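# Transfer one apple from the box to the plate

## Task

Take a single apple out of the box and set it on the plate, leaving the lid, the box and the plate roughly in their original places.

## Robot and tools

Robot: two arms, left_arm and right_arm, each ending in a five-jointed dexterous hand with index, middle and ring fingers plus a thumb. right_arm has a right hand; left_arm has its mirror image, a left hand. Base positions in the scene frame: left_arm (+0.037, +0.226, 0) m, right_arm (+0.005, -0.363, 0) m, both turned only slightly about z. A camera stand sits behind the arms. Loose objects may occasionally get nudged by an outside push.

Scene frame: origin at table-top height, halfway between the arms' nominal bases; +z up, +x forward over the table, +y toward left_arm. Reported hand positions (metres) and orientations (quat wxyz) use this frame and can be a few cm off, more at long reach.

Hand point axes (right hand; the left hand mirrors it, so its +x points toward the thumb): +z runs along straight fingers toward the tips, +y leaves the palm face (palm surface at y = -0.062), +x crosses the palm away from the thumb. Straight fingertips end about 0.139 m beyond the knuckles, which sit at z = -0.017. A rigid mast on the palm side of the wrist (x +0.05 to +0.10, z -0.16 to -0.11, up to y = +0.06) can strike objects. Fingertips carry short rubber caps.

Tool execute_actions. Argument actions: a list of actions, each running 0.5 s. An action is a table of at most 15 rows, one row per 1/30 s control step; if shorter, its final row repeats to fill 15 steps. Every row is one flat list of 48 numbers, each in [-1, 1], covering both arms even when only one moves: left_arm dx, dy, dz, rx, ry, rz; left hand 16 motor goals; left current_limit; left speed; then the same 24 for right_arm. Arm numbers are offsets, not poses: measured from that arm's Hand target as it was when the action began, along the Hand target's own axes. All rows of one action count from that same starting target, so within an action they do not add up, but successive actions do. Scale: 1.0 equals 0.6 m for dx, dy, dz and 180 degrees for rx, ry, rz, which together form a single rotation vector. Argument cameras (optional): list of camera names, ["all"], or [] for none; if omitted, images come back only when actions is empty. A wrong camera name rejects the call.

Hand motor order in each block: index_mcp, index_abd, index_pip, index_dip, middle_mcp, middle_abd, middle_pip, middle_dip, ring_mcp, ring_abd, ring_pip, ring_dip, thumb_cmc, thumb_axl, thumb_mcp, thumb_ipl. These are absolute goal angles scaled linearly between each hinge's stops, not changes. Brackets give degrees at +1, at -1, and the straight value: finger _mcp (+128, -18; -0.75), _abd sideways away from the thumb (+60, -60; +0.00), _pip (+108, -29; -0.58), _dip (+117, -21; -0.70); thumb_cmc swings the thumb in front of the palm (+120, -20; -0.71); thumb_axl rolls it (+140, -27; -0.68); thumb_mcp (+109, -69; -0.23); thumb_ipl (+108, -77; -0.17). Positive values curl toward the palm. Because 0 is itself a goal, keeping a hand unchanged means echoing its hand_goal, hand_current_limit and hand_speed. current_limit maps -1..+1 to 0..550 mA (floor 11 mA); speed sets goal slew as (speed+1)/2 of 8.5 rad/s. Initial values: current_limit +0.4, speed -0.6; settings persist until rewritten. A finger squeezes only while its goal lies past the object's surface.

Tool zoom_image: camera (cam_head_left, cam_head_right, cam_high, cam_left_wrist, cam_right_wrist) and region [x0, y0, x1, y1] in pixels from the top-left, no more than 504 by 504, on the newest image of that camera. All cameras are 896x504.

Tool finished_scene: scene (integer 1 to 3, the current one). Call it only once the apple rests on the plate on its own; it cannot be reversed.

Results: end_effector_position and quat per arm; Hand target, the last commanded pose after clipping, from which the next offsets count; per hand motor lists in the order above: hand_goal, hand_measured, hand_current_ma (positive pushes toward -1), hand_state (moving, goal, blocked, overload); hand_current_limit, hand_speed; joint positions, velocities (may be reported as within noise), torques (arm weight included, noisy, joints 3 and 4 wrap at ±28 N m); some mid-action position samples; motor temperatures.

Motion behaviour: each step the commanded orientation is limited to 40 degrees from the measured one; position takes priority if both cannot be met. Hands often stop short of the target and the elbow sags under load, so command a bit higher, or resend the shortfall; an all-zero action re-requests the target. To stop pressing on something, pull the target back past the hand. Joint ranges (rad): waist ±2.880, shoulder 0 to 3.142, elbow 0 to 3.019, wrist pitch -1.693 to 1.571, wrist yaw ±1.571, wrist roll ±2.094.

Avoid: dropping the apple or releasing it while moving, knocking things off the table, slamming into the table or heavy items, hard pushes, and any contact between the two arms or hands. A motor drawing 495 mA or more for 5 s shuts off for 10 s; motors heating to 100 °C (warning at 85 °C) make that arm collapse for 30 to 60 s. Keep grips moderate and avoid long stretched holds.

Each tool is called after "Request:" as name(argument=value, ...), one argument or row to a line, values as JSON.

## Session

Request:
execute_actions(
  actions=[],
)

Scene clock: 0.00 s.
left_arm: end_effector_position=(+0.5477, +0.2316, +0.4093) hand_goal=(-0.754, +0.000, -0.576, -0.696, -0.754, +0.000, -0.576, -0.696, -0.754, +0.000, -0.576, -0.696, -0.714, -0.678, -0.226, -0.168) hand_measured=(-0.754, +0.000, -0.576, -0.696, -0.754, +0.000, -0.576, -0.696, -0.754, +0.000, -0.576, -0.696, -0.714, -0.678, -0.226, -0.168) hand_current_ma=(+0, +0, +0, +0, +0, +0, +0, +0, +0, +0, +0, +0, +0, +0, +0, +0) hand_state=(goal, goal, goal, goal, goal, goal, goal, goal, goal, goal, goal, goal, goal, goal, goal, goal) hand_current_limit=0.40 hand_speed=-0.60 end_effector_quat_wxyz=(+0.347, +0.449, +0.805, +0.171) | right_arm: end_effector_position=(+0.3128, -0.3594, +0.3530) hand_goal=(-0.754, +0.000, -0.576, -0.696, -0.754, +0.000, -0.576, -0.696, -0.754, +0.000, -0.576, -0.696, -0.714, -0.678, -0.226, -0.168) hand_measured=(-0.754, +0.000, -0.576, -0.696, -0.754, +0.000, -0.576, -0.696, -0.754, +0.000, -0.576, -0.696, -0.714, -0.678, -0.226, -0.168) hand_current_ma=(+0, +0, +0, +0, +0, +0, +0, +0, +0, +0, +0, +0, +0, +0, +0, +0) hand_state=(goal, goal, goal, goal, goal, goal, goal, goal, goal, goal, goal, goal, goal, goal, goal, goal) hand_current_limit=0.40 hand_speed=-0.60 end_effector_quat_wxyz=(+0.162, +0.209, +0.960, -0.089)
Joint positions: left_arm=[-0.208 1.112 1.222 -0.889 -0.07 -0.675] | right_arm=[-0.127 0.847 1.185 -1.598 0.208 -1.286]
Joint velocities: within noise
Joint torques (N m): no reading
Motor temperatures (°C): left_arm=[22 22 25 23 22 22] | right_arm=[23 22 22 23 22 24]
Heat: left arm: hottest elbow 25 °C; right arm: hottest wrist roll 24 °C.
Hand target: left_arm +0.5504, +0.2312, +0.4316; +0.366, +0.444, +0.798, +0.178 | right_arm +0.3159, -0.3597, +0.3651; +0.176, +0.210, +0.958, -0.087

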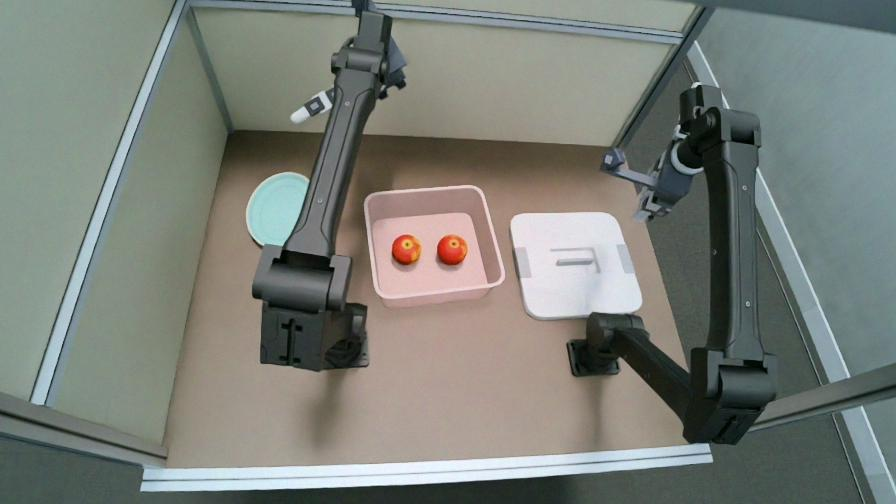

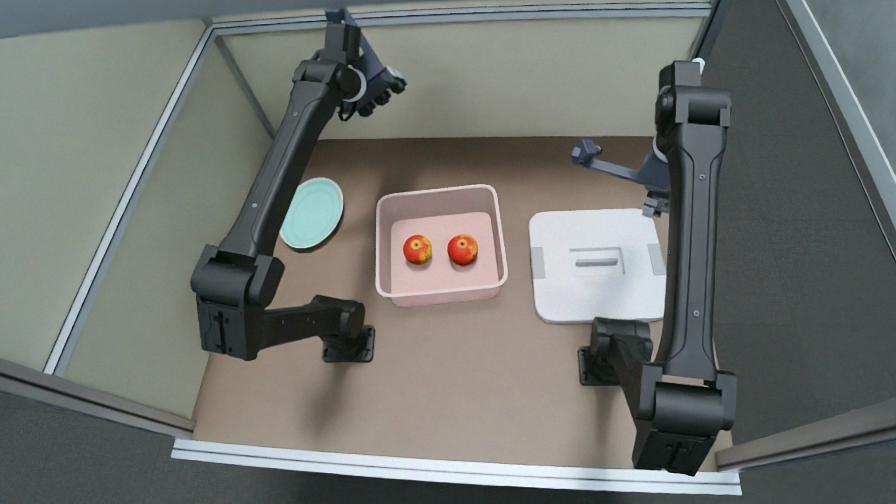

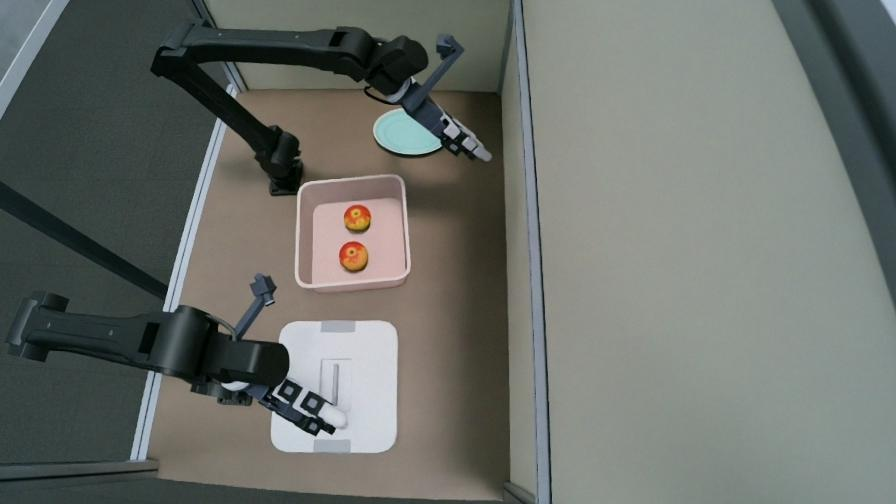

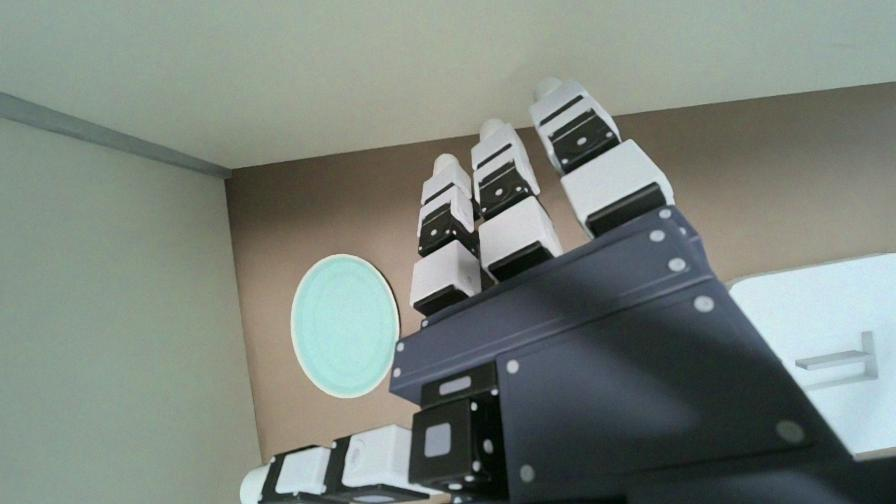

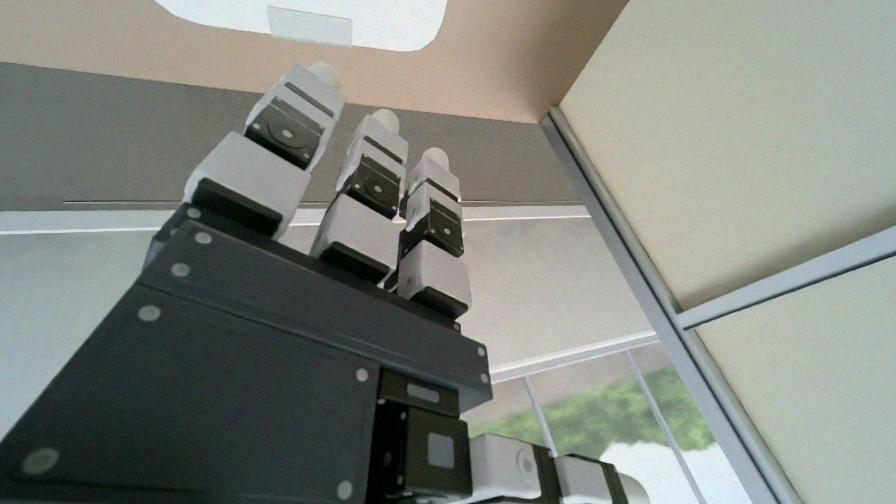

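Request:
execute_actions(
  actions=[
    [[0.016,-0.1827,-0.0522,0.1258,0.0525,-0.0343,-0.754,0,-0.576,-0.696,-0.754,0,-0.576,-0.696,0.1,0,-0.285,-0.696,-0.714,-0.678,-0.226,-0.168,0.4,-0.3,0,0,0,0,0,0,-0.754,0,-0.576,-0.696,-0.754,0,-0.576,-0.696,-0.754,0,-0.576,-0.696,-0.714,-0.678,-0.226,-0.168,0.4,-0.6]],
    [[0.044,-0.1893,0.0413,0.1258,0.0525,-0.0343,-0.849,0,0.226,0.25,-0.849,0,0.226,0.25,0.822,0,-0.285,-0.696,0,-0.678,-0.022,-0.168,0.4,-0.3,0,0,0,0,0,0,-0.754,0,-0.576,-0.696,-0.754,0,-0.576,-0.696,-0.754,0,-0.576,-0.696,-0.714,-0.678,-0.226,-0.168,0.4,-0.6]],
    [[0.0568,-0.1355,0.1477,0.1258,0.0525,-0.0343,-0.849,0,0.226,0.25,-0.849,0,0.226,0.25,0.822,0,-0.285,-0.696,0.571,-0.678,-0.022,-0.168,0.4,-0.3,0,0,0,0,0,0,-0.754,0,-0.576,-0.696,-0.754,0,-0.576,-0.696,-0.754,0,-0.576,-0.696,-0.714,-0.678,-0.226,-0.168,0.4,-0.6]],
  ],
  cameras=["cam_head_left","cam_head_right"],
)

Scene clock: 39.33 s.
left_arm: end_effector_position=(+0.2848, +0.0857, +0.2386) hand_goal=(-0.850, +0.000, +0.226, +0.250, -0.850, +0.000, +0.226, +0.250, +0.822, +0.000, -0.286, -0.696, +0.570, -0.678, -0.022, -0.168) hand_measured=(-0.846, +0.000, +0.224, +0.248, -0.846, +0.000, +0.224, +0.246, +0.808, +0.000, -0.290, -0.696, +0.568, -0.678, -0.020, -0.168) hand_current_ma=(+4, +0, -2, -3, +3, +0, -2, -3, -23, +0, -4, +0, -2, +1, +2, +0) hand_state=(goal, goal, goal, goal, goal, goal, goal, goal, goal, goal, goal, goal, goal, goal, goal, goal) hand_current_limit=0.40 hand_speed=-0.30 end_effector_quat_wxyz=(-0.073, +0.387, +0.888, -0.239) | right_arm: end_effector_position=(+0.3128, -0.3594, +0.3530) hand_goal=(-0.754, +0.000, -0.576, -0.696, -0.754, +0.000, -0.576, -0.696, -0.754, +0.000, -0.576, -0.696, -0.714, -0.678, -0.226, -0.168) hand_measured=(-0.754, +0.000, -0.576, -0.696, -0.754, +0.000, -0.576, -0.696, -0.754, +0.000, -0.576, -0.696, -0.714, -0.678, -0.224, -0.168) hand_current_ma=(+0, +0, +0, +0, +0, +0, +0, +0, +0, +0, +0, +0, +0, +0, +0, +0) hand_state=(goal, goal, goal, goal, goal, goal, goal, goal, goal, goal, goal, goal, goal, goal, goal, goal) hand_current_limit=0.40 hand_speed=-0.60 end_effector_quat_wxyz=(+0.162, +0.209, +0.960, -0.089)
Joint positions: left_arm=[-0.553 1.138 1.147 -1.694 0.493 -1.215] | right_arm=[-0.127 0.847 1.185 -1.598 0.208 -1.286]
Joint torques (N m): left_arm=[-1.08 -4.19 7.91 -0.46 0.53 -0.2] | right_arm=[1.67 -0.79 11.58 1.25 0.09 0.06]
Motor temperatures (°C): left_arm=[22 22 33 23 22 22] | right_arm=[23 22 27 23 22 24]
Heat: left arm: hottest elbow 33 °C; right arm: hottest elbow 27 °C.
Hand target: left_arm +0.2853, +0.0859, +0.2422; -0.113, +0.391, +0.878, -0.252 | right_arm +0.3159, -0.3597, +0.3651; +0.176, +0.210, +0.958, -0.087
Off the commanded pose: left_arm 0.004 m, 5 deg | right_arm 0.012 m, 2 deg.
joint sent to its limit (left arm) — joint 4 (wrist pitch), lower limit. The joint targets are off in orientation, not in position.
Step readings (end_effector_position of left_arm | right_arm):
0: (+0.5477, +0.2316, +0.4093) | (+0.3128, -0.3594, +0.3530)
1: (+0.5403, +0.2289, +0.4010) | (+0.3128, -0.3594, +0.3530)
2: (+0.5256, +0.2255, +0.3886) | (+0.3128, -0.3594, +0.3530)
4: (+0.4870, +0.2057, +0.3611) | (+0.3128, -0.3594, +0.3530)
8: (+0.4534, +0.1778, +0.3417) | (+0.3128, -0.3594, +0.3530)
15: (+0.4516, +0.1793, +0.3521) | (+0.3128, -0.3594, +0.3530)
16: (+0.4423, +0.1725, +0.3461) | (+0.3128, -0.3594, +0.3530)
17: (+0.4247, +0.1653, +0.3369) | (+0.3128, -0.3594, +0.3530)
19: (+0.3863, +0.1469, +0.3210) | (+0.3128, -0.3594, +0.3530)
23: (+0.3641, +0.1297, +0.3102) | (+0.3128, -0.3594, +0.3530)
30: (+0.3633, +0.1308, +0.3070) | (+0.3128, -0.3594, +0.3530)
31: (+0.3542, +0.1212, +0.2982) | (+0.3128, -0.3594, +0.3530)
32: (+0.3414, +0.1069, +0.2895) | (+0.3128, -0.3594, +0.3530)
34: (+0.3122, +0.0906, +0.2655) | (+0.3128, -0.3594, +0.3530)
38: (+0.2865, +0.0848, +0.2396) | (+0.3128, -0.3594, +0.3530)
45: (+0.2852, +0.0854, +0.2386) | (+0.3128, -0.3594, +0.3530)
Images, in order (width x height): cam_head_left 896x504, cam_head_right 896x504.

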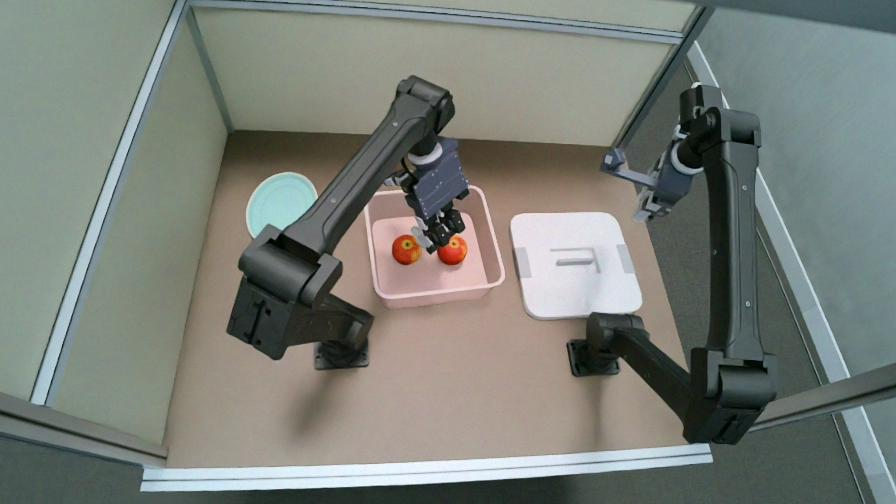

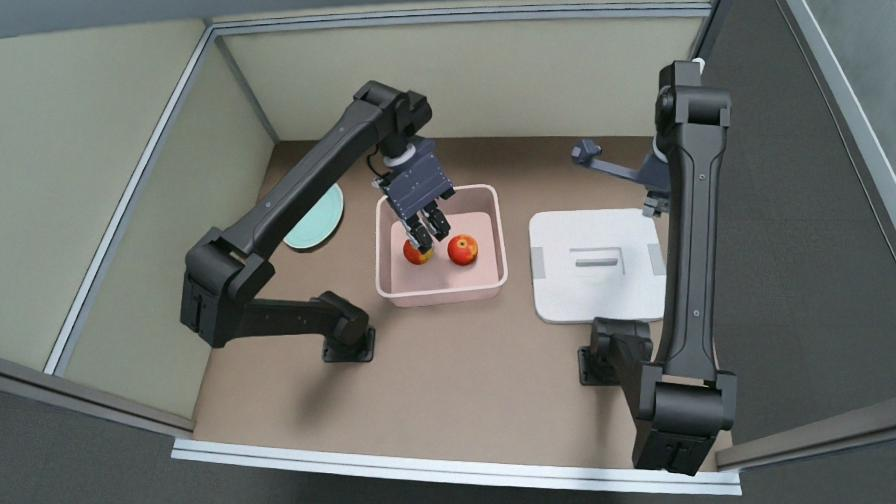

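Request:
execute_actions(
  actions=[
    [[-0.0015,0.0685,0.1578,0,0,0,-0.849,0,0.226,0.25,-0.849,0,0.226,0.25,0.822,0,-0.285,-0.696,0.571,-0.678,-0.022,-0.168,0.4,-0.3,0,0,0,0,0,0,-0.754,0,-0.576,-0.696,-0.754,0,-0.576,-0.696,-0.754,0,-0.576,-0.696,-0.714,-0.678,-0.226,-0.168,0.4,-0.6]],
    [[0,0.0398,0.0636,0,0,0,-0.849,0,0.226,0.25,-0.849,0,0.226,0.25,0.822,0,-0.285,-0.696,0.571,-0.678,-0.022,-0.168,0.4,-0.3,0,0,0,0,0,0,-0.754,0,-0.576,-0.696,-0.754,0,-0.576,-0.696,-0.754,0,-0.576,-0.696,-0.714,-0.678,-0.226,-0.168,0.4,-0.6]],
  ],
  cameras=["cam_left_wrist","cam_head_left","cam_head_right"],
)

Request:
zoom_image(
  camera="cam_head_left",
  region=[350, 160, 510, 320],
)

Request:
zoom_image(
  camera="cam_head_right",
  region=[350, 160, 510, 320],
)

Scene clock: 51.50 s.
left_arm: end_effector_position=(+0.2742, +0.0788, +0.0974) hand_goal=(-0.850, +0.000, +0.226, +0.250, -0.850, +0.000, +0.226, +0.250, +0.822, +0.000, -0.286, -0.696, +0.570, -0.678, -0.022, -0.168) hand_measured=(-0.846, +0.000, +0.224, +0.248, -0.846, +0.000, +0.224, +0.248, +0.812, +0.000, -0.290, -0.696, +0.570, -0.678, -0.020, -0.168) hand_current_ma=(+5, +0, -1, -2, +5, +0, -2, -3, -17, +0, -3, +0, +0, +0, +2, +0) hand_state=(goal, goal, goal, goal, goal, goal, goal, goal, goal, goal, goal, goal, goal, goal, goal, goal) hand_current_limit=0.40 hand_speed=-0.30 end_effector_quat_wxyz=(-0.112, +0.384, +0.881, -0.253) | right_arm: end_effector_position=(+0.3128, -0.3594, +0.3530) hand_goal=(-0.754, +0.000, -0.576, -0.696, -0.754, +0.000, -0.576, -0.696, -0.754, +0.000, -0.576, -0.696, -0.714, -0.678, -0.226, -0.168) hand_measured=(-0.754, +0.000, -0.576, -0.696, -0.754, +0.000, -0.576, -0.696, -0.754, +0.000, -0.576, -0.696, -0.714, -0.678, -0.224, -0.168) hand_current_ma=(+0, +0, +0, +0, +0, +0, +0, +0, +0, +0, +0, +0, +0, +0, +0, +0) hand_state=(goal, goal, goal, goal, goal, goal, goal, goal, goal, goal, goal, goal, goal, goal, goal, goal) hand_current_limit=0.40 hand_speed=-0.60 end_effector_quat_wxyz=(+0.162, +0.209, +0.960, -0.089)
Joint positions: left_arm=[-0.567 1.258 0.855 -1.363 0.53 -1.205] | right_arm=[-0.127 0.847 1.185 -1.598 0.208 -1.286]
Joint torques (N m): left_arm=[-2.2 -4.42 6.43 -0.16 0.4 -0.07] | right_arm=[1.67 -0.79 11.58 1.25 0.09 0.06]
Heat: left arm: hottest elbow 32 °C; right arm: hottest elbow 28 °C.
Hand target: left_arm +0.2744, +0.0749, +0.0953; -0.113, +0.391, +0.878, -0.252 | right_arm +0.3159, -0.3597, +0.3651; +0.176, +0.210, +0.958, -0.087
Off the commanded pose: left_arm 0.004 m, 1 deg | right_arm 0.012 m, 2 deg.
Step readings (end_effector_position of left_arm | right_arm):
0: (+0.2847, +0.0857, +0.2387) | (+0.3128, -0.3594, +0.3530)
1: (+0.2824, +0.0845, +0.2289) | (+0.3128, -0.3594, +0.3530)
2: (+0.2843, +0.0787, +0.2178) | (+0.3128, -0.3594, +0.3530)
4: (+0.2762, +0.0813, +0.1823) | (+0.3128, -0.3594, +0.3530)
8: (+0.2637, +0.0858, +0.1362) | (+0.3128, -0.3594, +0.3530)
15: (+0.2681, +0.0828, +0.1311) | (+0.3128, -0.3594, +0.3530)
16: (+0.2693, +0.0820, +0.1280) | (+0.3128, -0.3594, +0.3530)
17: (+0.2727, +0.0798, +0.1227) | (+0.3128, -0.3594, +0.3530)
19: (+0.2753, +0.0783, +0.1099) | (+0.3128, -0.3594, +0.3530)
23: (+0.2729, +0.0796, +0.0980) | (+0.3128, -0.3594, +0.3530)
30: (+0.2742, +0.0788, +0.0974) | (+0.3128, -0.3594, +0.3530)
Images, in order (width x height): cam_head_left 896x504, cam_head_right 896x504, cam_left_wrist 896x504.

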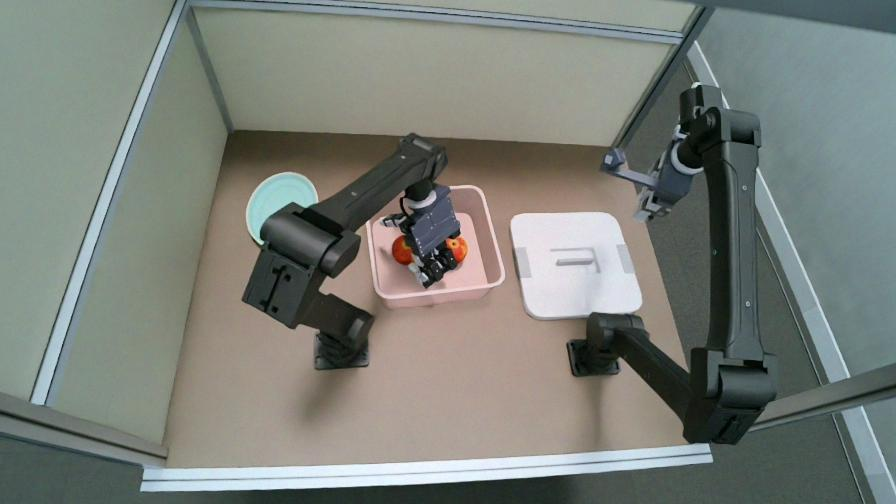

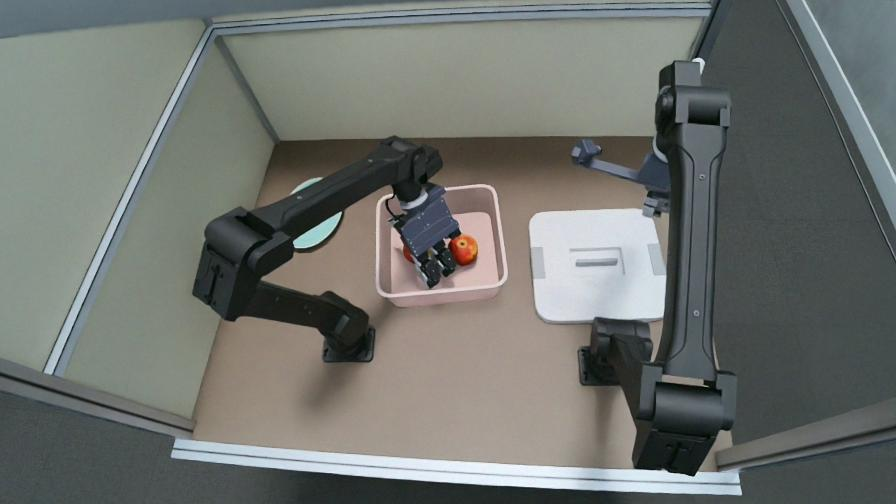

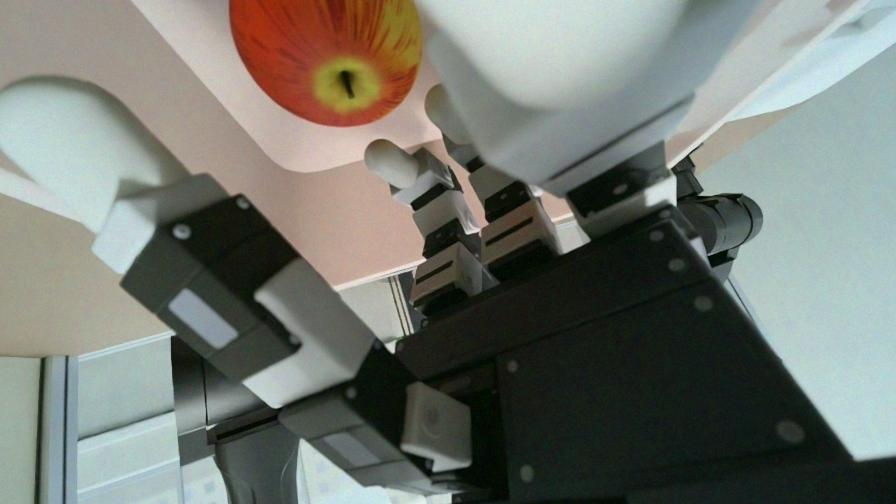

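Scaled by 3.150 from the camera's 896x504 image, which has a finer 1280x720 frame.

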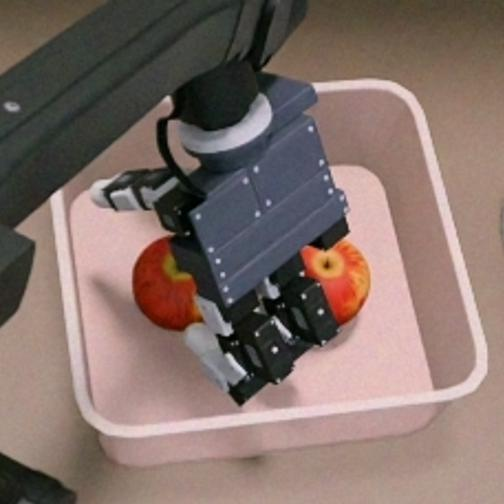

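Scaled by 3.150 from the camera's 896x504 image, which has a finer 1280x720 frame.

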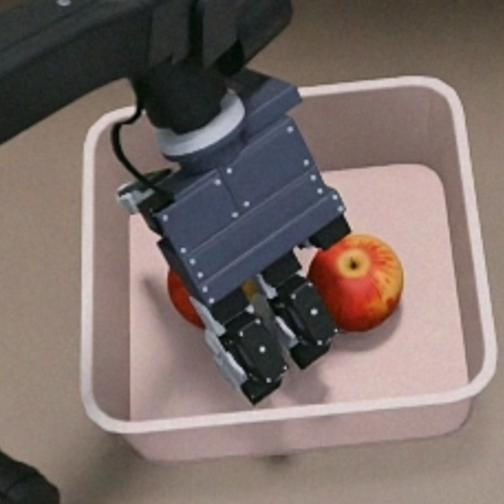

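Request:
execute_actions(
  actions=[
    [[-0.0047,0.0232,0.0548,0,0,0,-0.849,0,0.226,0.25,-0.849,0,0.226,0.25,0.822,0,-0.285,-0.696,0.571,-0.678,-0.022,-0.168,0.4,-0.3,0,0,0,0,0,0,-0.754,0,-0.576,-0.696,-0.754,0,-0.576,-0.696,-0.754,0,-0.576,-0.696,-0.714,-0.678,-0.226,-0.168,0.4,-0.6]],
  ],
  cameras=["cam_left_wrist","cam_head_right"],
)

Request:
zoom_image(
  camera="cam_head_right",
  region=[350, 160, 510, 320],
)

Scene clock: 61.60 s.
left_arm: end_effector_position=(+0.2742, +0.0717, +0.0641) hand_goal=(-0.850, +0.000, +0.226, +0.250, -0.850, +0.000, +0.226, +0.250, +0.822, +0.000, -0.286, -0.696, +0.570, -0.678, -0.022, -0.168) hand_measured=(-0.846, +0.000, +0.224, +0.248, -0.846, +0.000, +0.224, +0.248, +0.828, +0.000, -0.290, -0.696, +0.570, -0.678, -0.020, -0.168) hand_current_ma=(+5, +0, -1, -2, +5, +0, -2, -3, +9, +0, -3, +0, +0, +0, +2, +0) hand_state=(goal, goal, goal, goal, goal, goal, goal, goal, goal, goal, goal, goal, goal, goal, goal, goal) hand_current_limit=0.40 hand_speed=-0.30 end_effector_quat_wxyz=(-0.108, +0.391, +0.878, -0.255) | right_arm: end_effector_position=(+0.3128, -0.3594, +0.3530) hand_goal=(-0.754, +0.000, -0.576, -0.696, -0.754, +0.000, -0.576, -0.696, -0.754, +0.000, -0.576, -0.696, -0.714, -0.678, -0.226, -0.168) hand_measured=(-0.754, +0.000, -0.576, -0.696, -0.754, +0.000, -0.576, -0.696, -0.754, +0.000, -0.576, -0.696, -0.714, -0.678, -0.224, -0.168) hand_current_ma=(+0, +0, +0, +0, +0, +0, +0, +0, +0, +0, +0, +0, +0, +0, +0, +0) hand_state=(goal, goal, goal, goal, goal, goal, goal, goal, goal, goal, goal, goal, goal, goal, goal, goal) hand_current_limit=0.40 hand_speed=-0.60 end_effector_quat_wxyz=(+0.162, +0.209, +0.960, -0.089)
Joint positions: left_arm=[-0.586 1.302 0.798 -1.246 0.535 -1.212] | right_arm=[-0.127 0.847 1.185 -1.598 0.208 -1.286]
Joint torques (N m): left_arm=[-2.26 -4.31 5.9 0.01 0.37 -0.26] | right_arm=[1.73 -0.79 11.58 1.25 0.09 0.06]
Heat: left arm: hottest elbow 31 °C; right arm: hottest elbow 29 °C.
Hand target: left_arm +0.2720, +0.0691, +0.0599; -0.113, +0.391, +0.878, -0.252 | right_arm +0.3159, -0.3597, +0.3651; +0.176, +0.210, +0.958, -0.087
Off the commanded pose: left_arm 0.005 m, 1 deg | right_arm 0.012 m, 2 deg.
Step readings (end_effector_position of left_arm | right_arm):
0: (+0.2742, +0.0788, +0.0974) | (+0.3128, -0.3594, +0.3530)
1: (+0.2748, +0.0781, +0.0942) | (+0.3128, -0.3594, +0.3530)
2: (+0.2775, +0.0757, +0.0899) | (+0.3128, -0.3594, +0.3530)
4: (+0.2778, +0.0730, +0.0775) | (+0.3128, -0.3594, +0.3530)
8: (+0.2732, +0.0724, +0.0643) | (+0.3128, -0.3594, +0.3530)
15: (+0.2742, +0.0717, +0.0641) | (+0.3128, -0.3594, +0.3530)
Images, in order (width x height): cam_head_right 896x504, cam_left_wrist 896x504.

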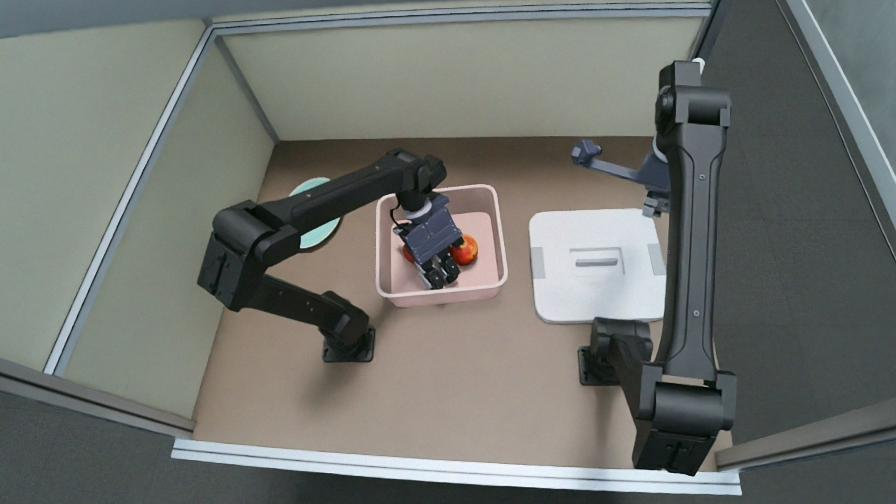

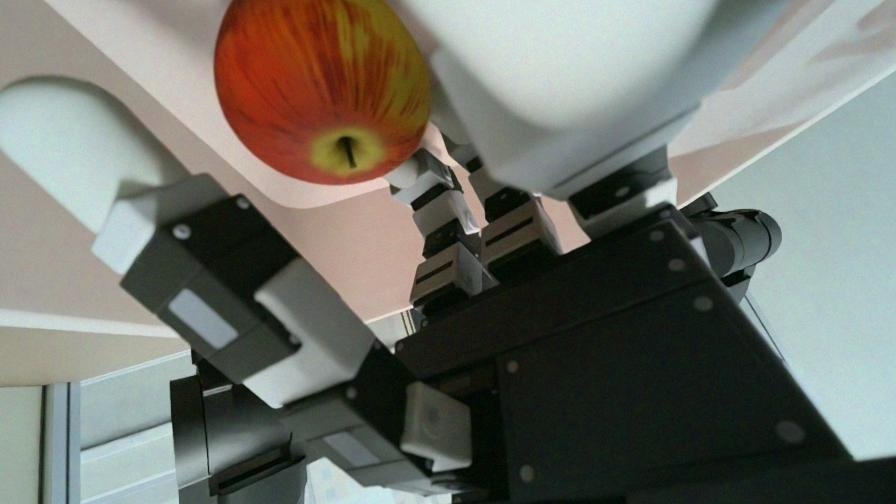

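Scaled by 3.150 from the camera's 896x504 image, which has a finer 1280x720 frame.

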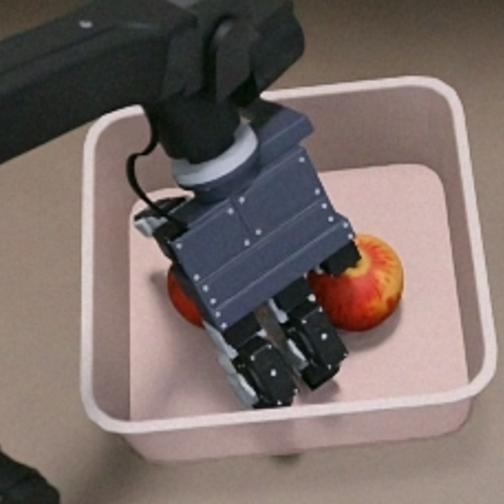

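Request:
execute_actions(
  actions=[
    [[0,0.0044,0.0071,0,0,0,-0.7,0,0.226,0.3,-0.7,0,0.226,0.3,0.822,0,-0.285,-0.696,0.571,-0.678,0.08,-0.168,0.2,-0.5,0,0,0,0,0,0,-0.754,0,-0.576,-0.696,-0.754,0,-0.576,-0.696,-0.754,0,-0.576,-0.696,-0.714,-0.678,-0.226,-0.168,0.4,-0.6]],
    [[0,0,0,0,0,0,-0.45,0,0.24,0.35,-0.45,0,0.24,0.35,0.822,0,-0.285,-0.696,0.571,-0.678,0.29,-0.168,0.2,-0.7,0,0,0,0,0,0,-0.754,0,-0.576,-0.696,-0.754,0,-0.576,-0.696,-0.754,0,-0.576,-0.696,-0.714,-0.678,-0.226,-0.168,0.4,-0.6]],
  ],
  cameras=["cam_left_wrist","cam_head_left"],
)

Scene clock: 67.93 s.
left_arm: end_effector_position=(+0.2762, +0.0702, +0.0638) hand_goal=(-0.450, +0.000, +0.240, +0.350, -0.450, +0.000, +0.240, +0.350, +0.822, +0.000, -0.286, -0.696, +0.570, -0.678, +0.290, -0.168) hand_measured=(-0.578, +0.000, +0.220, +0.344, -0.554, +0.000, +0.214, +0.342, +0.832, +0.000, -0.290, -0.696, +0.552, -0.682, +0.136, -0.204) hand_current_ma=(-330, +0, -34, -9, -330, +0, -52, -11, +17, +0, -3, +0, -31, -6, -330, -120) hand_state=(blocked, goal, goal, goal, blocked, goal, blocked, goal, goal, goal, goal, goal, goal, goal, blocked, blocked) hand_current_limit=0.20 hand_speed=-0.70 end_effector_quat_wxyz=(-0.104, +0.392, +0.877, -0.256) | right_arm: end_effector_position=(+0.3128, -0.3594, +0.3530) hand_goal=(-0.754, +0.000, -0.576, -0.696, -0.754, +0.000, -0.576, -0.696, -0.754, +0.000, -0.576, -0.696, -0.714, -0.678, -0.226, -0.168) hand_measured=(-0.754, +0.000, -0.576, -0.696, -0.754, +0.000, -0.576, -0.696, -0.754, +0.000, -0.576, -0.696, -0.714, -0.678, -0.224, -0.168) hand_current_ma=(+0, +0, +0, +0, +0, +0, +0, +0, +0, +0, +0, +0, +0, +0, +0, +0) hand_state=(goal, goal, goal, goal, goal, goal, goal, goal, goal, goal, goal, goal, goal, goal, goal, goal) hand_current_limit=0.40 hand_speed=-0.60 end_effector_quat_wxyz=(+0.162, +0.209, +0.960, -0.089)
Joint positions: left_arm=[-0.586 1.302 0.798 -1.237 0.536 -1.212] | right_arm=[-0.127 0.847 1.185 -1.598 0.208 -1.286]
Joint torques (N m): left_arm=[-2.26 -3.78 5.31 0.29 0.29 -0.25] | right_arm=[1.67 -0.73 11.58 1.26 0.09 0.06]
Heat: left arm: hottest elbow 31 °C; right arm: hottest elbow 29 °C.
Hand target: left_arm +0.2719, +0.0691, +0.0549; -0.113, +0.391, +0.878, -0.252 | right_arm +0.3159, -0.3597, +0.3651; +0.176, +0.210, +0.958, -0.087
Off the commanded pose: left_arm 0.010 m, 1 deg | right_arm 0.012 m, 2 deg.
Step readings (end_effector_position of left_arm | right_arm):
0: (+0.2742, +0.0717, +0.0641) | (+0.3128, -0.3594, +0.3530)
1: (+0.2746, +0.0715, +0.0641) | (+0.3128, -0.3594, +0.3530)
2: (+0.2750, +0.0711, +0.0640) | (+0.3128, -0.3594, +0.3530)
4: (+0.2759, +0.0705, +0.0638) | (+0.3128, -0.3594, +0.3530)
8: (+0.2761, +0.0704, +0.0638) | (+0.3128, -0.3594, +0.3530)
15: (+0.2761, +0.0704, +0.0638) | (+0.3128, -0.3594, +0.3530)
16: (+0.2761, +0.0704, +0.0638) | (+0.3128, -0.3594, +0.3530)
17: (+0.2760, +0.0704, +0.0638) | (+0.3128, -0.3594, +0.3530)
19: (+0.2760, +0.0703, +0.0638) | (+0.3128, -0.3594, +0.3530)
23: (+0.2762, +0.0702, +0.0638) | (+0.3128, -0.3594, +0.3530)
30: (+0.2762, +0.0702, +0.0638) | (+0.3128, -0.3594, +0.3530)
Images, in order (width x height): cam_head_left 896x504, cam_left_wrist 896x504.

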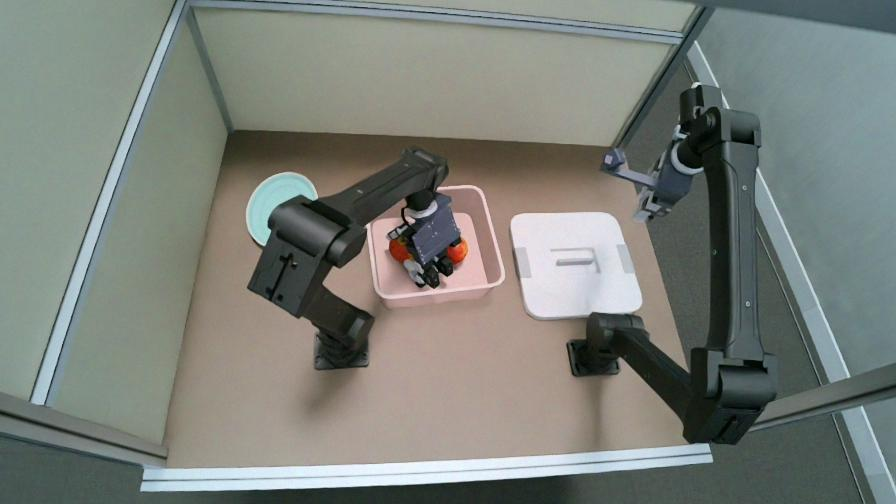

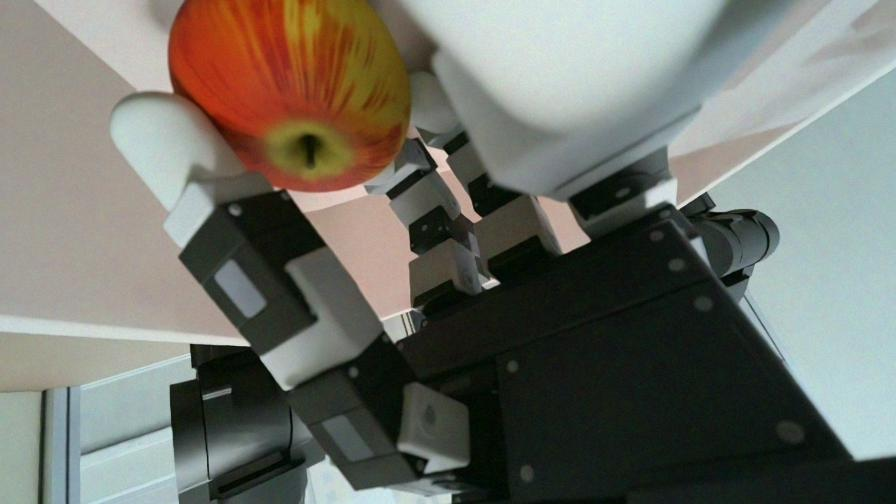

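Request:
execute_actions(
  actions=[
    [[0,-0.0177,-0.0283,0,0,0,-0.4,0,0.27,0.38,-0.4,0,0.27,0.38,0.822,0,-0.285,-0.696,0.571,-0.678,0.37,-0.1,0.35,-0.7,0,0,0,0,0,0,-0.754,0,-0.576,-0.696,-0.754,0,-0.576,-0.696,-0.754,0,-0.576,-0.696,-0.714,-0.678,-0.226,-0.168,0.4,-0.6]],
    [[0,-0.0442,-0.0707,0,0,0,-0.4,0,0.27,0.38,-0.4,0,0.27,0.38,0.822,0,-0.285,-0.696,0.571,-0.678,0.37,-0.1,0.35,-0.7,0,0,0,0,0,0,-0.754,0,-0.576,-0.696,-0.754,0,-0.576,-0.696,-0.754,0,-0.576,-0.696,-0.714,-0.678,-0.226,-0.168,0.4,-0.6]],
    [[0,-0.0751,-0.1201,0,0,0,-0.4,0,0.27,0.38,-0.4,0,0.27,0.38,0.822,0,-0.285,-0.696,0.571,-0.678,0.37,-0.1,0.35,-0.7,0,0,0,0,0,0,-0.754,0,-0.576,-0.696,-0.754,0,-0.576,-0.696,-0.754,0,-0.576,-0.696,-0.714,-0.678,-0.226,-0.168,0.4,-0.6]],
  ],
  cameras=["cam_left_wrist"],
)

Scene clock: 84.43 s.
left_arm: end_effector_position=(+0.2680, +0.0759, +0.2012) hand_goal=(-0.400, +0.000, +0.270, +0.380, -0.400, +0.000, +0.270, +0.380, +0.822, +0.000, -0.286, -0.696, +0.570, -0.678, +0.370, -0.100) hand_measured=(-0.404, +0.000, +0.266, +0.380, -0.402, +0.002, +0.264, +0.376, +0.812, +0.000, -0.290, -0.696, +0.568, -0.680, +0.356, -0.102) hand_current_ma=(-4, +0, -5, +0, -2, +2, -7, -3, -17, +0, -3, +0, -1, -2, -30, -4) hand_state=(goal, goal, goal, goal, goal, goal, goal, goal, goal, goal, goal, goal, goal, goal, goal, goal) hand_current_limit=0.35 hand_speed=-0.70 end_effector_quat_wxyz=(-0.116, +0.386, +0.880, -0.252) | right_arm: end_effector_position=(+0.3128, -0.3594, +0.3530) hand_goal=(-0.754, +0.000, -0.576, -0.696, -0.754, +0.000, -0.576, -0.696, -0.754, +0.000, -0.576, -0.696, -0.714, -0.678, -0.226, -0.168) hand_measured=(-0.754, +0.000, -0.576, -0.696, -0.754, +0.000, -0.576, -0.696, -0.754, +0.000, -0.576, -0.696, -0.714, -0.678, -0.224, -0.168) hand_current_ma=(+0, +0, +0, +0, +0, +0, +0, +0, +0, +0, +0, +0, +0, +0, +0, +0) hand_state=(goal, goal, goal, goal, goal, goal, goal, goal, goal, goal, goal, goal, goal, goal, goal, goal) hand_current_limit=0.40 hand_speed=-0.60 end_effector_quat_wxyz=(+0.162, +0.209, +0.960, -0.089)
Joint positions: left_arm=[-0.586 1.175 1.069 -1.659 0.532 -1.219] | right_arm=[-0.127 0.847 1.185 -1.598 0.208 -1.286]
Joint torques (N m): left_arm=[-2.26 -3.84 9.37 -0.92 0.44 -0.18] | right_arm=[1.67 -0.73 11.58 1.25 0.09 0.06]
Heat: left arm: hottest elbow 30 °C; right arm: hottest elbow 30 °C.
Hand target: left_arm +0.2721, +0.0691, +0.2099; -0.113, +0.391, +0.878, -0.252 | right_arm +0.3159, -0.3597, +0.3651; +0.176, +0.210, +0.958, -0.087
Off the commanded pose: left_arm 0.012 m, 1 deg | right_arm 0.012 m, 2 deg.
Step readings (end_effector_position of left_arm | right_arm):
0: (+0.2762, +0.0702, +0.0638) | (+0.3128, -0.3594, +0.3530)
1: (+0.2747, +0.0710, +0.0642) | (+0.3128, -0.3594, +0.3530)
2: (+0.2729, +0.0721, +0.0648) | (+0.3128, -0.3594, +0.3530)
4: (+0.2700, +0.0738, +0.0655) | (+0.3128, -0.3594, +0.3530)
8: (+0.2696, +0.0741, +0.0656) | (+0.3128, -0.3594, +0.3530)
15: (+0.2696, +0.0741, +0.0656) | (+0.3128, -0.3594, +0.3530)
16: (+0.2690, +0.0745, +0.0687) | (+0.3128, -0.3594, +0.3530)
17: (+0.2641, +0.0776, +0.0733) | (+0.3128, -0.3594, +0.3530)
19: (+0.2561, +0.0824, +0.0853) | (+0.3128, -0.3594, +0.3530)
23: (+0.2546, +0.0832, +0.1002) | (+0.3128, -0.3594, +0.3530)
30: (+0.2567, +0.0820, +0.1033) | (+0.3128, -0.3594, +0.3530)
31: (+0.2569, +0.0821, +0.1088) | (+0.3128, -0.3594, +0.3530)
32: (+0.2510, +0.0859, +0.1178) | (+0.3128, -0.3594, +0.3530)
34: (+0.2492, +0.0869, +0.1458) | (+0.3128, -0.3594, +0.3530)
38: (+0.2652, +0.0776, +0.1912) | (+0.3128, -0.3594, +0.3530)
45: (+0.2682, +0.0758, +0.2012) | (+0.3128, -0.3594, +0.3530)
Images, in order (width x height): cam_left_wrist 896x504.

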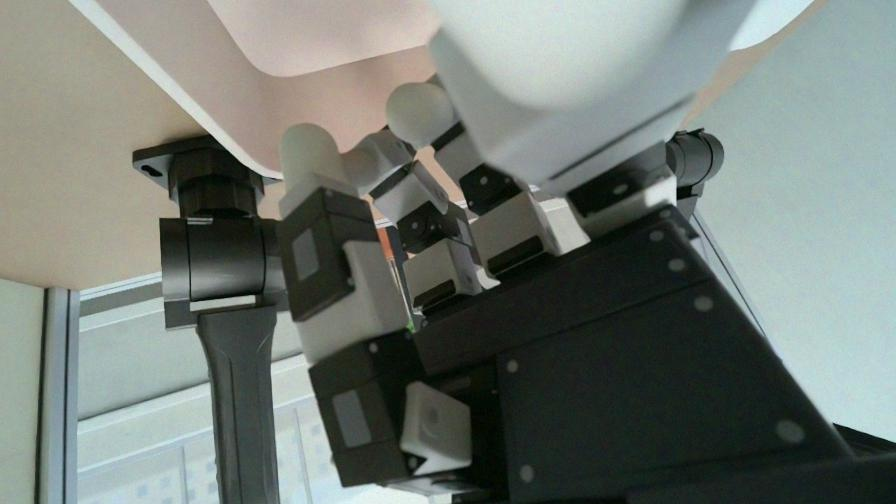

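Request:
execute_actions(
  actions=[],
  cameras=["cam_head_left","cam_head_right","cam_high"],
)

Request:
zoom_image(
  camera="cam_head_left",
  region=[350, 160, 510, 320],
)

Request:
zoom_image(
  camera="cam_head_right",
  region=[350, 160, 510, 320],
)

Scene clock: 87.00 s.
left_arm: end_effector_position=(+0.2680, +0.0759, +0.2012) hand_goal=(-0.400, +0.000, +0.270, +0.380, -0.400, +0.000, +0.270, +0.380, +0.822, +0.000, -0.286, -0.696, +0.570, -0.678, +0.370, -0.100) hand_measured=(-0.404, +0.000, +0.266, +0.380, -0.402, +0.002, +0.264, +0.376, +0.812, +0.000, -0.290, -0.696, +0.568, -0.680, +0.356, -0.102) hand_current_ma=(-4, +0, -5, +0, -2, +2, -7, -3, -17, +0, -3, +0, -1, -2, -30, -4) hand_state=(goal, goal, goal, goal, goal, goal, goal, goal, goal, goal, goal, goal, goal, goal, goal, goal) hand_current_limit=0.35 hand_speed=-0.70 end_effector_quat_wxyz=(-0.116, +0.386, +0.880, -0.252) | right_arm: end_effector_position=(+0.3128, -0.3594, +0.3530) hand_goal=(-0.754, +0.000, -0.576, -0.696, -0.754, +0.000, -0.576, -0.696, -0.754, +0.000, -0.576, -0.696, -0.714, -0.678, -0.226, -0.168) hand_measured=(-0.754, +0.000, -0.576, -0.696, -0.754, +0.000, -0.576, -0.696, -0.754, +0.000, -0.576, -0.696, -0.714, -0.678, -0.224, -0.168) hand_current_ma=(+0, +0, +0, +0, +0, +0, +0, +0, +0, +0, +0, +0, +0, +0, +0, +0) hand_state=(goal, goal, goal, goal, goal, goal, goal, goal, goal, goal, goal, goal, goal, goal, goal, goal) hand_current_limit=0.40 hand_speed=-0.60 end_effector_quat_wxyz=(+0.162, +0.209, +0.960, -0.089)
Joint positions: left_arm=[-0.586 1.175 1.069 -1.659 0.532 -1.219] | right_arm=[-0.127 0.847 1.185 -1.598 0.208 -1.286]
Joint velocities: within noise
Joint torques (N m): left_arm=[-2.2 -3.78 9.37 -0.92 0.44 -0.18] | right_arm=[1.67 -0.79 11.58 1.25 0.08 0.06]
Motor temperatures (°C): left_arm=[22 22 30 23 22 22] | right_arm=[23 22 30 23 22 24]
Heat: left arm: hottest elbow 30 °C; right arm: hottest elbow 30 °C.
Hand target: left_arm +0.2721, +0.0691, +0.2099; -0.113, +0.391, +0.878, -0.252 | right_arm +0.3159, -0.3597, +0.3651; +0.176, +0.210, +0.958, -0.087
Off the commanded pose: left_arm 0.012 m, 1 deg | right_arm 0.012 m, 2 deg.
Images, in order (width x height): cam_head_left 896x504, cam_head_right 896x504, cam_high 896x504.

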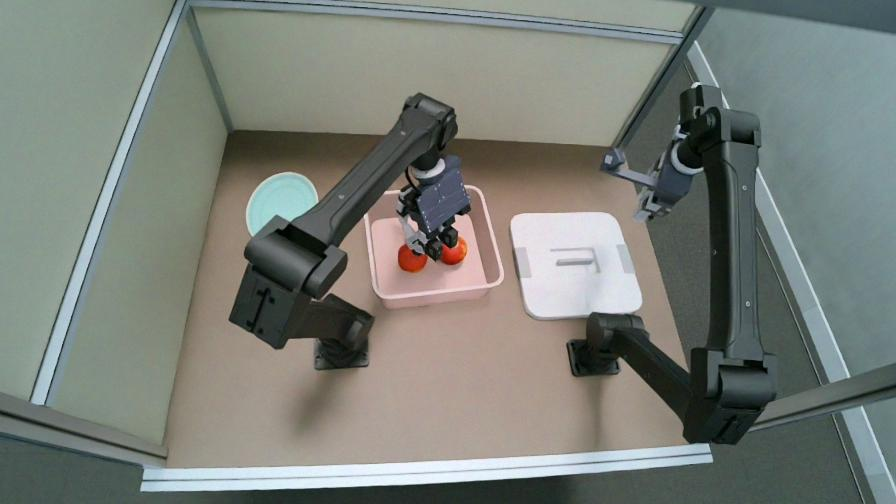

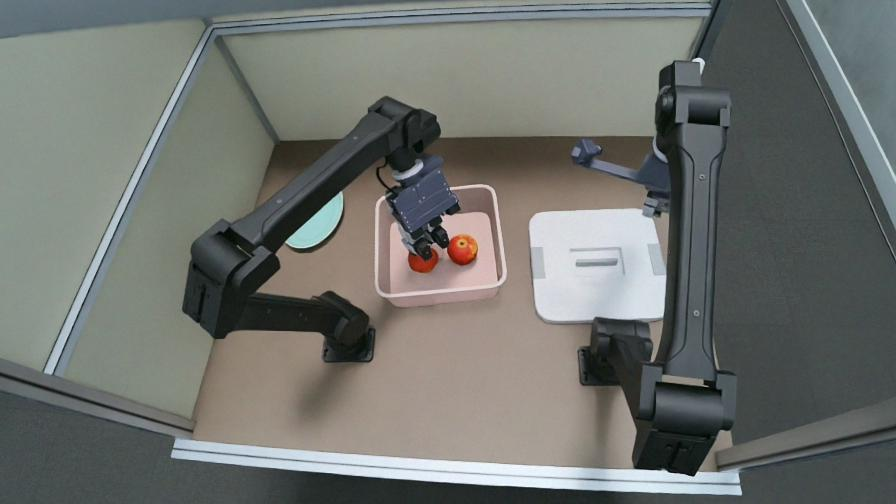

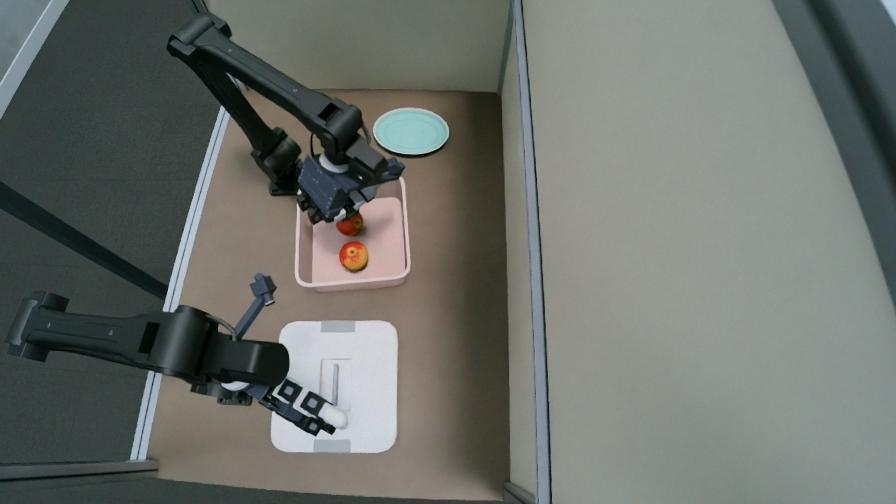

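Scaled by 3.150 from the camera's 896x504 image, which has a finer 1280x720 frame.

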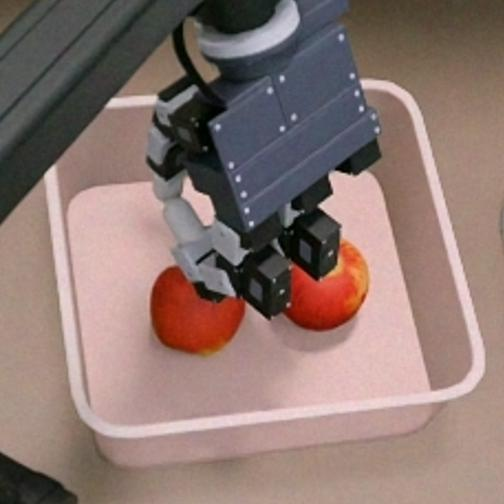

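Scaled by 3.150 from the camera's 896x504 image, which has a finer 1280x720 frame.

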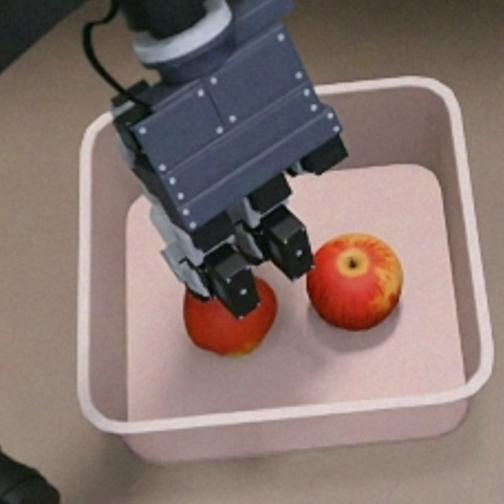

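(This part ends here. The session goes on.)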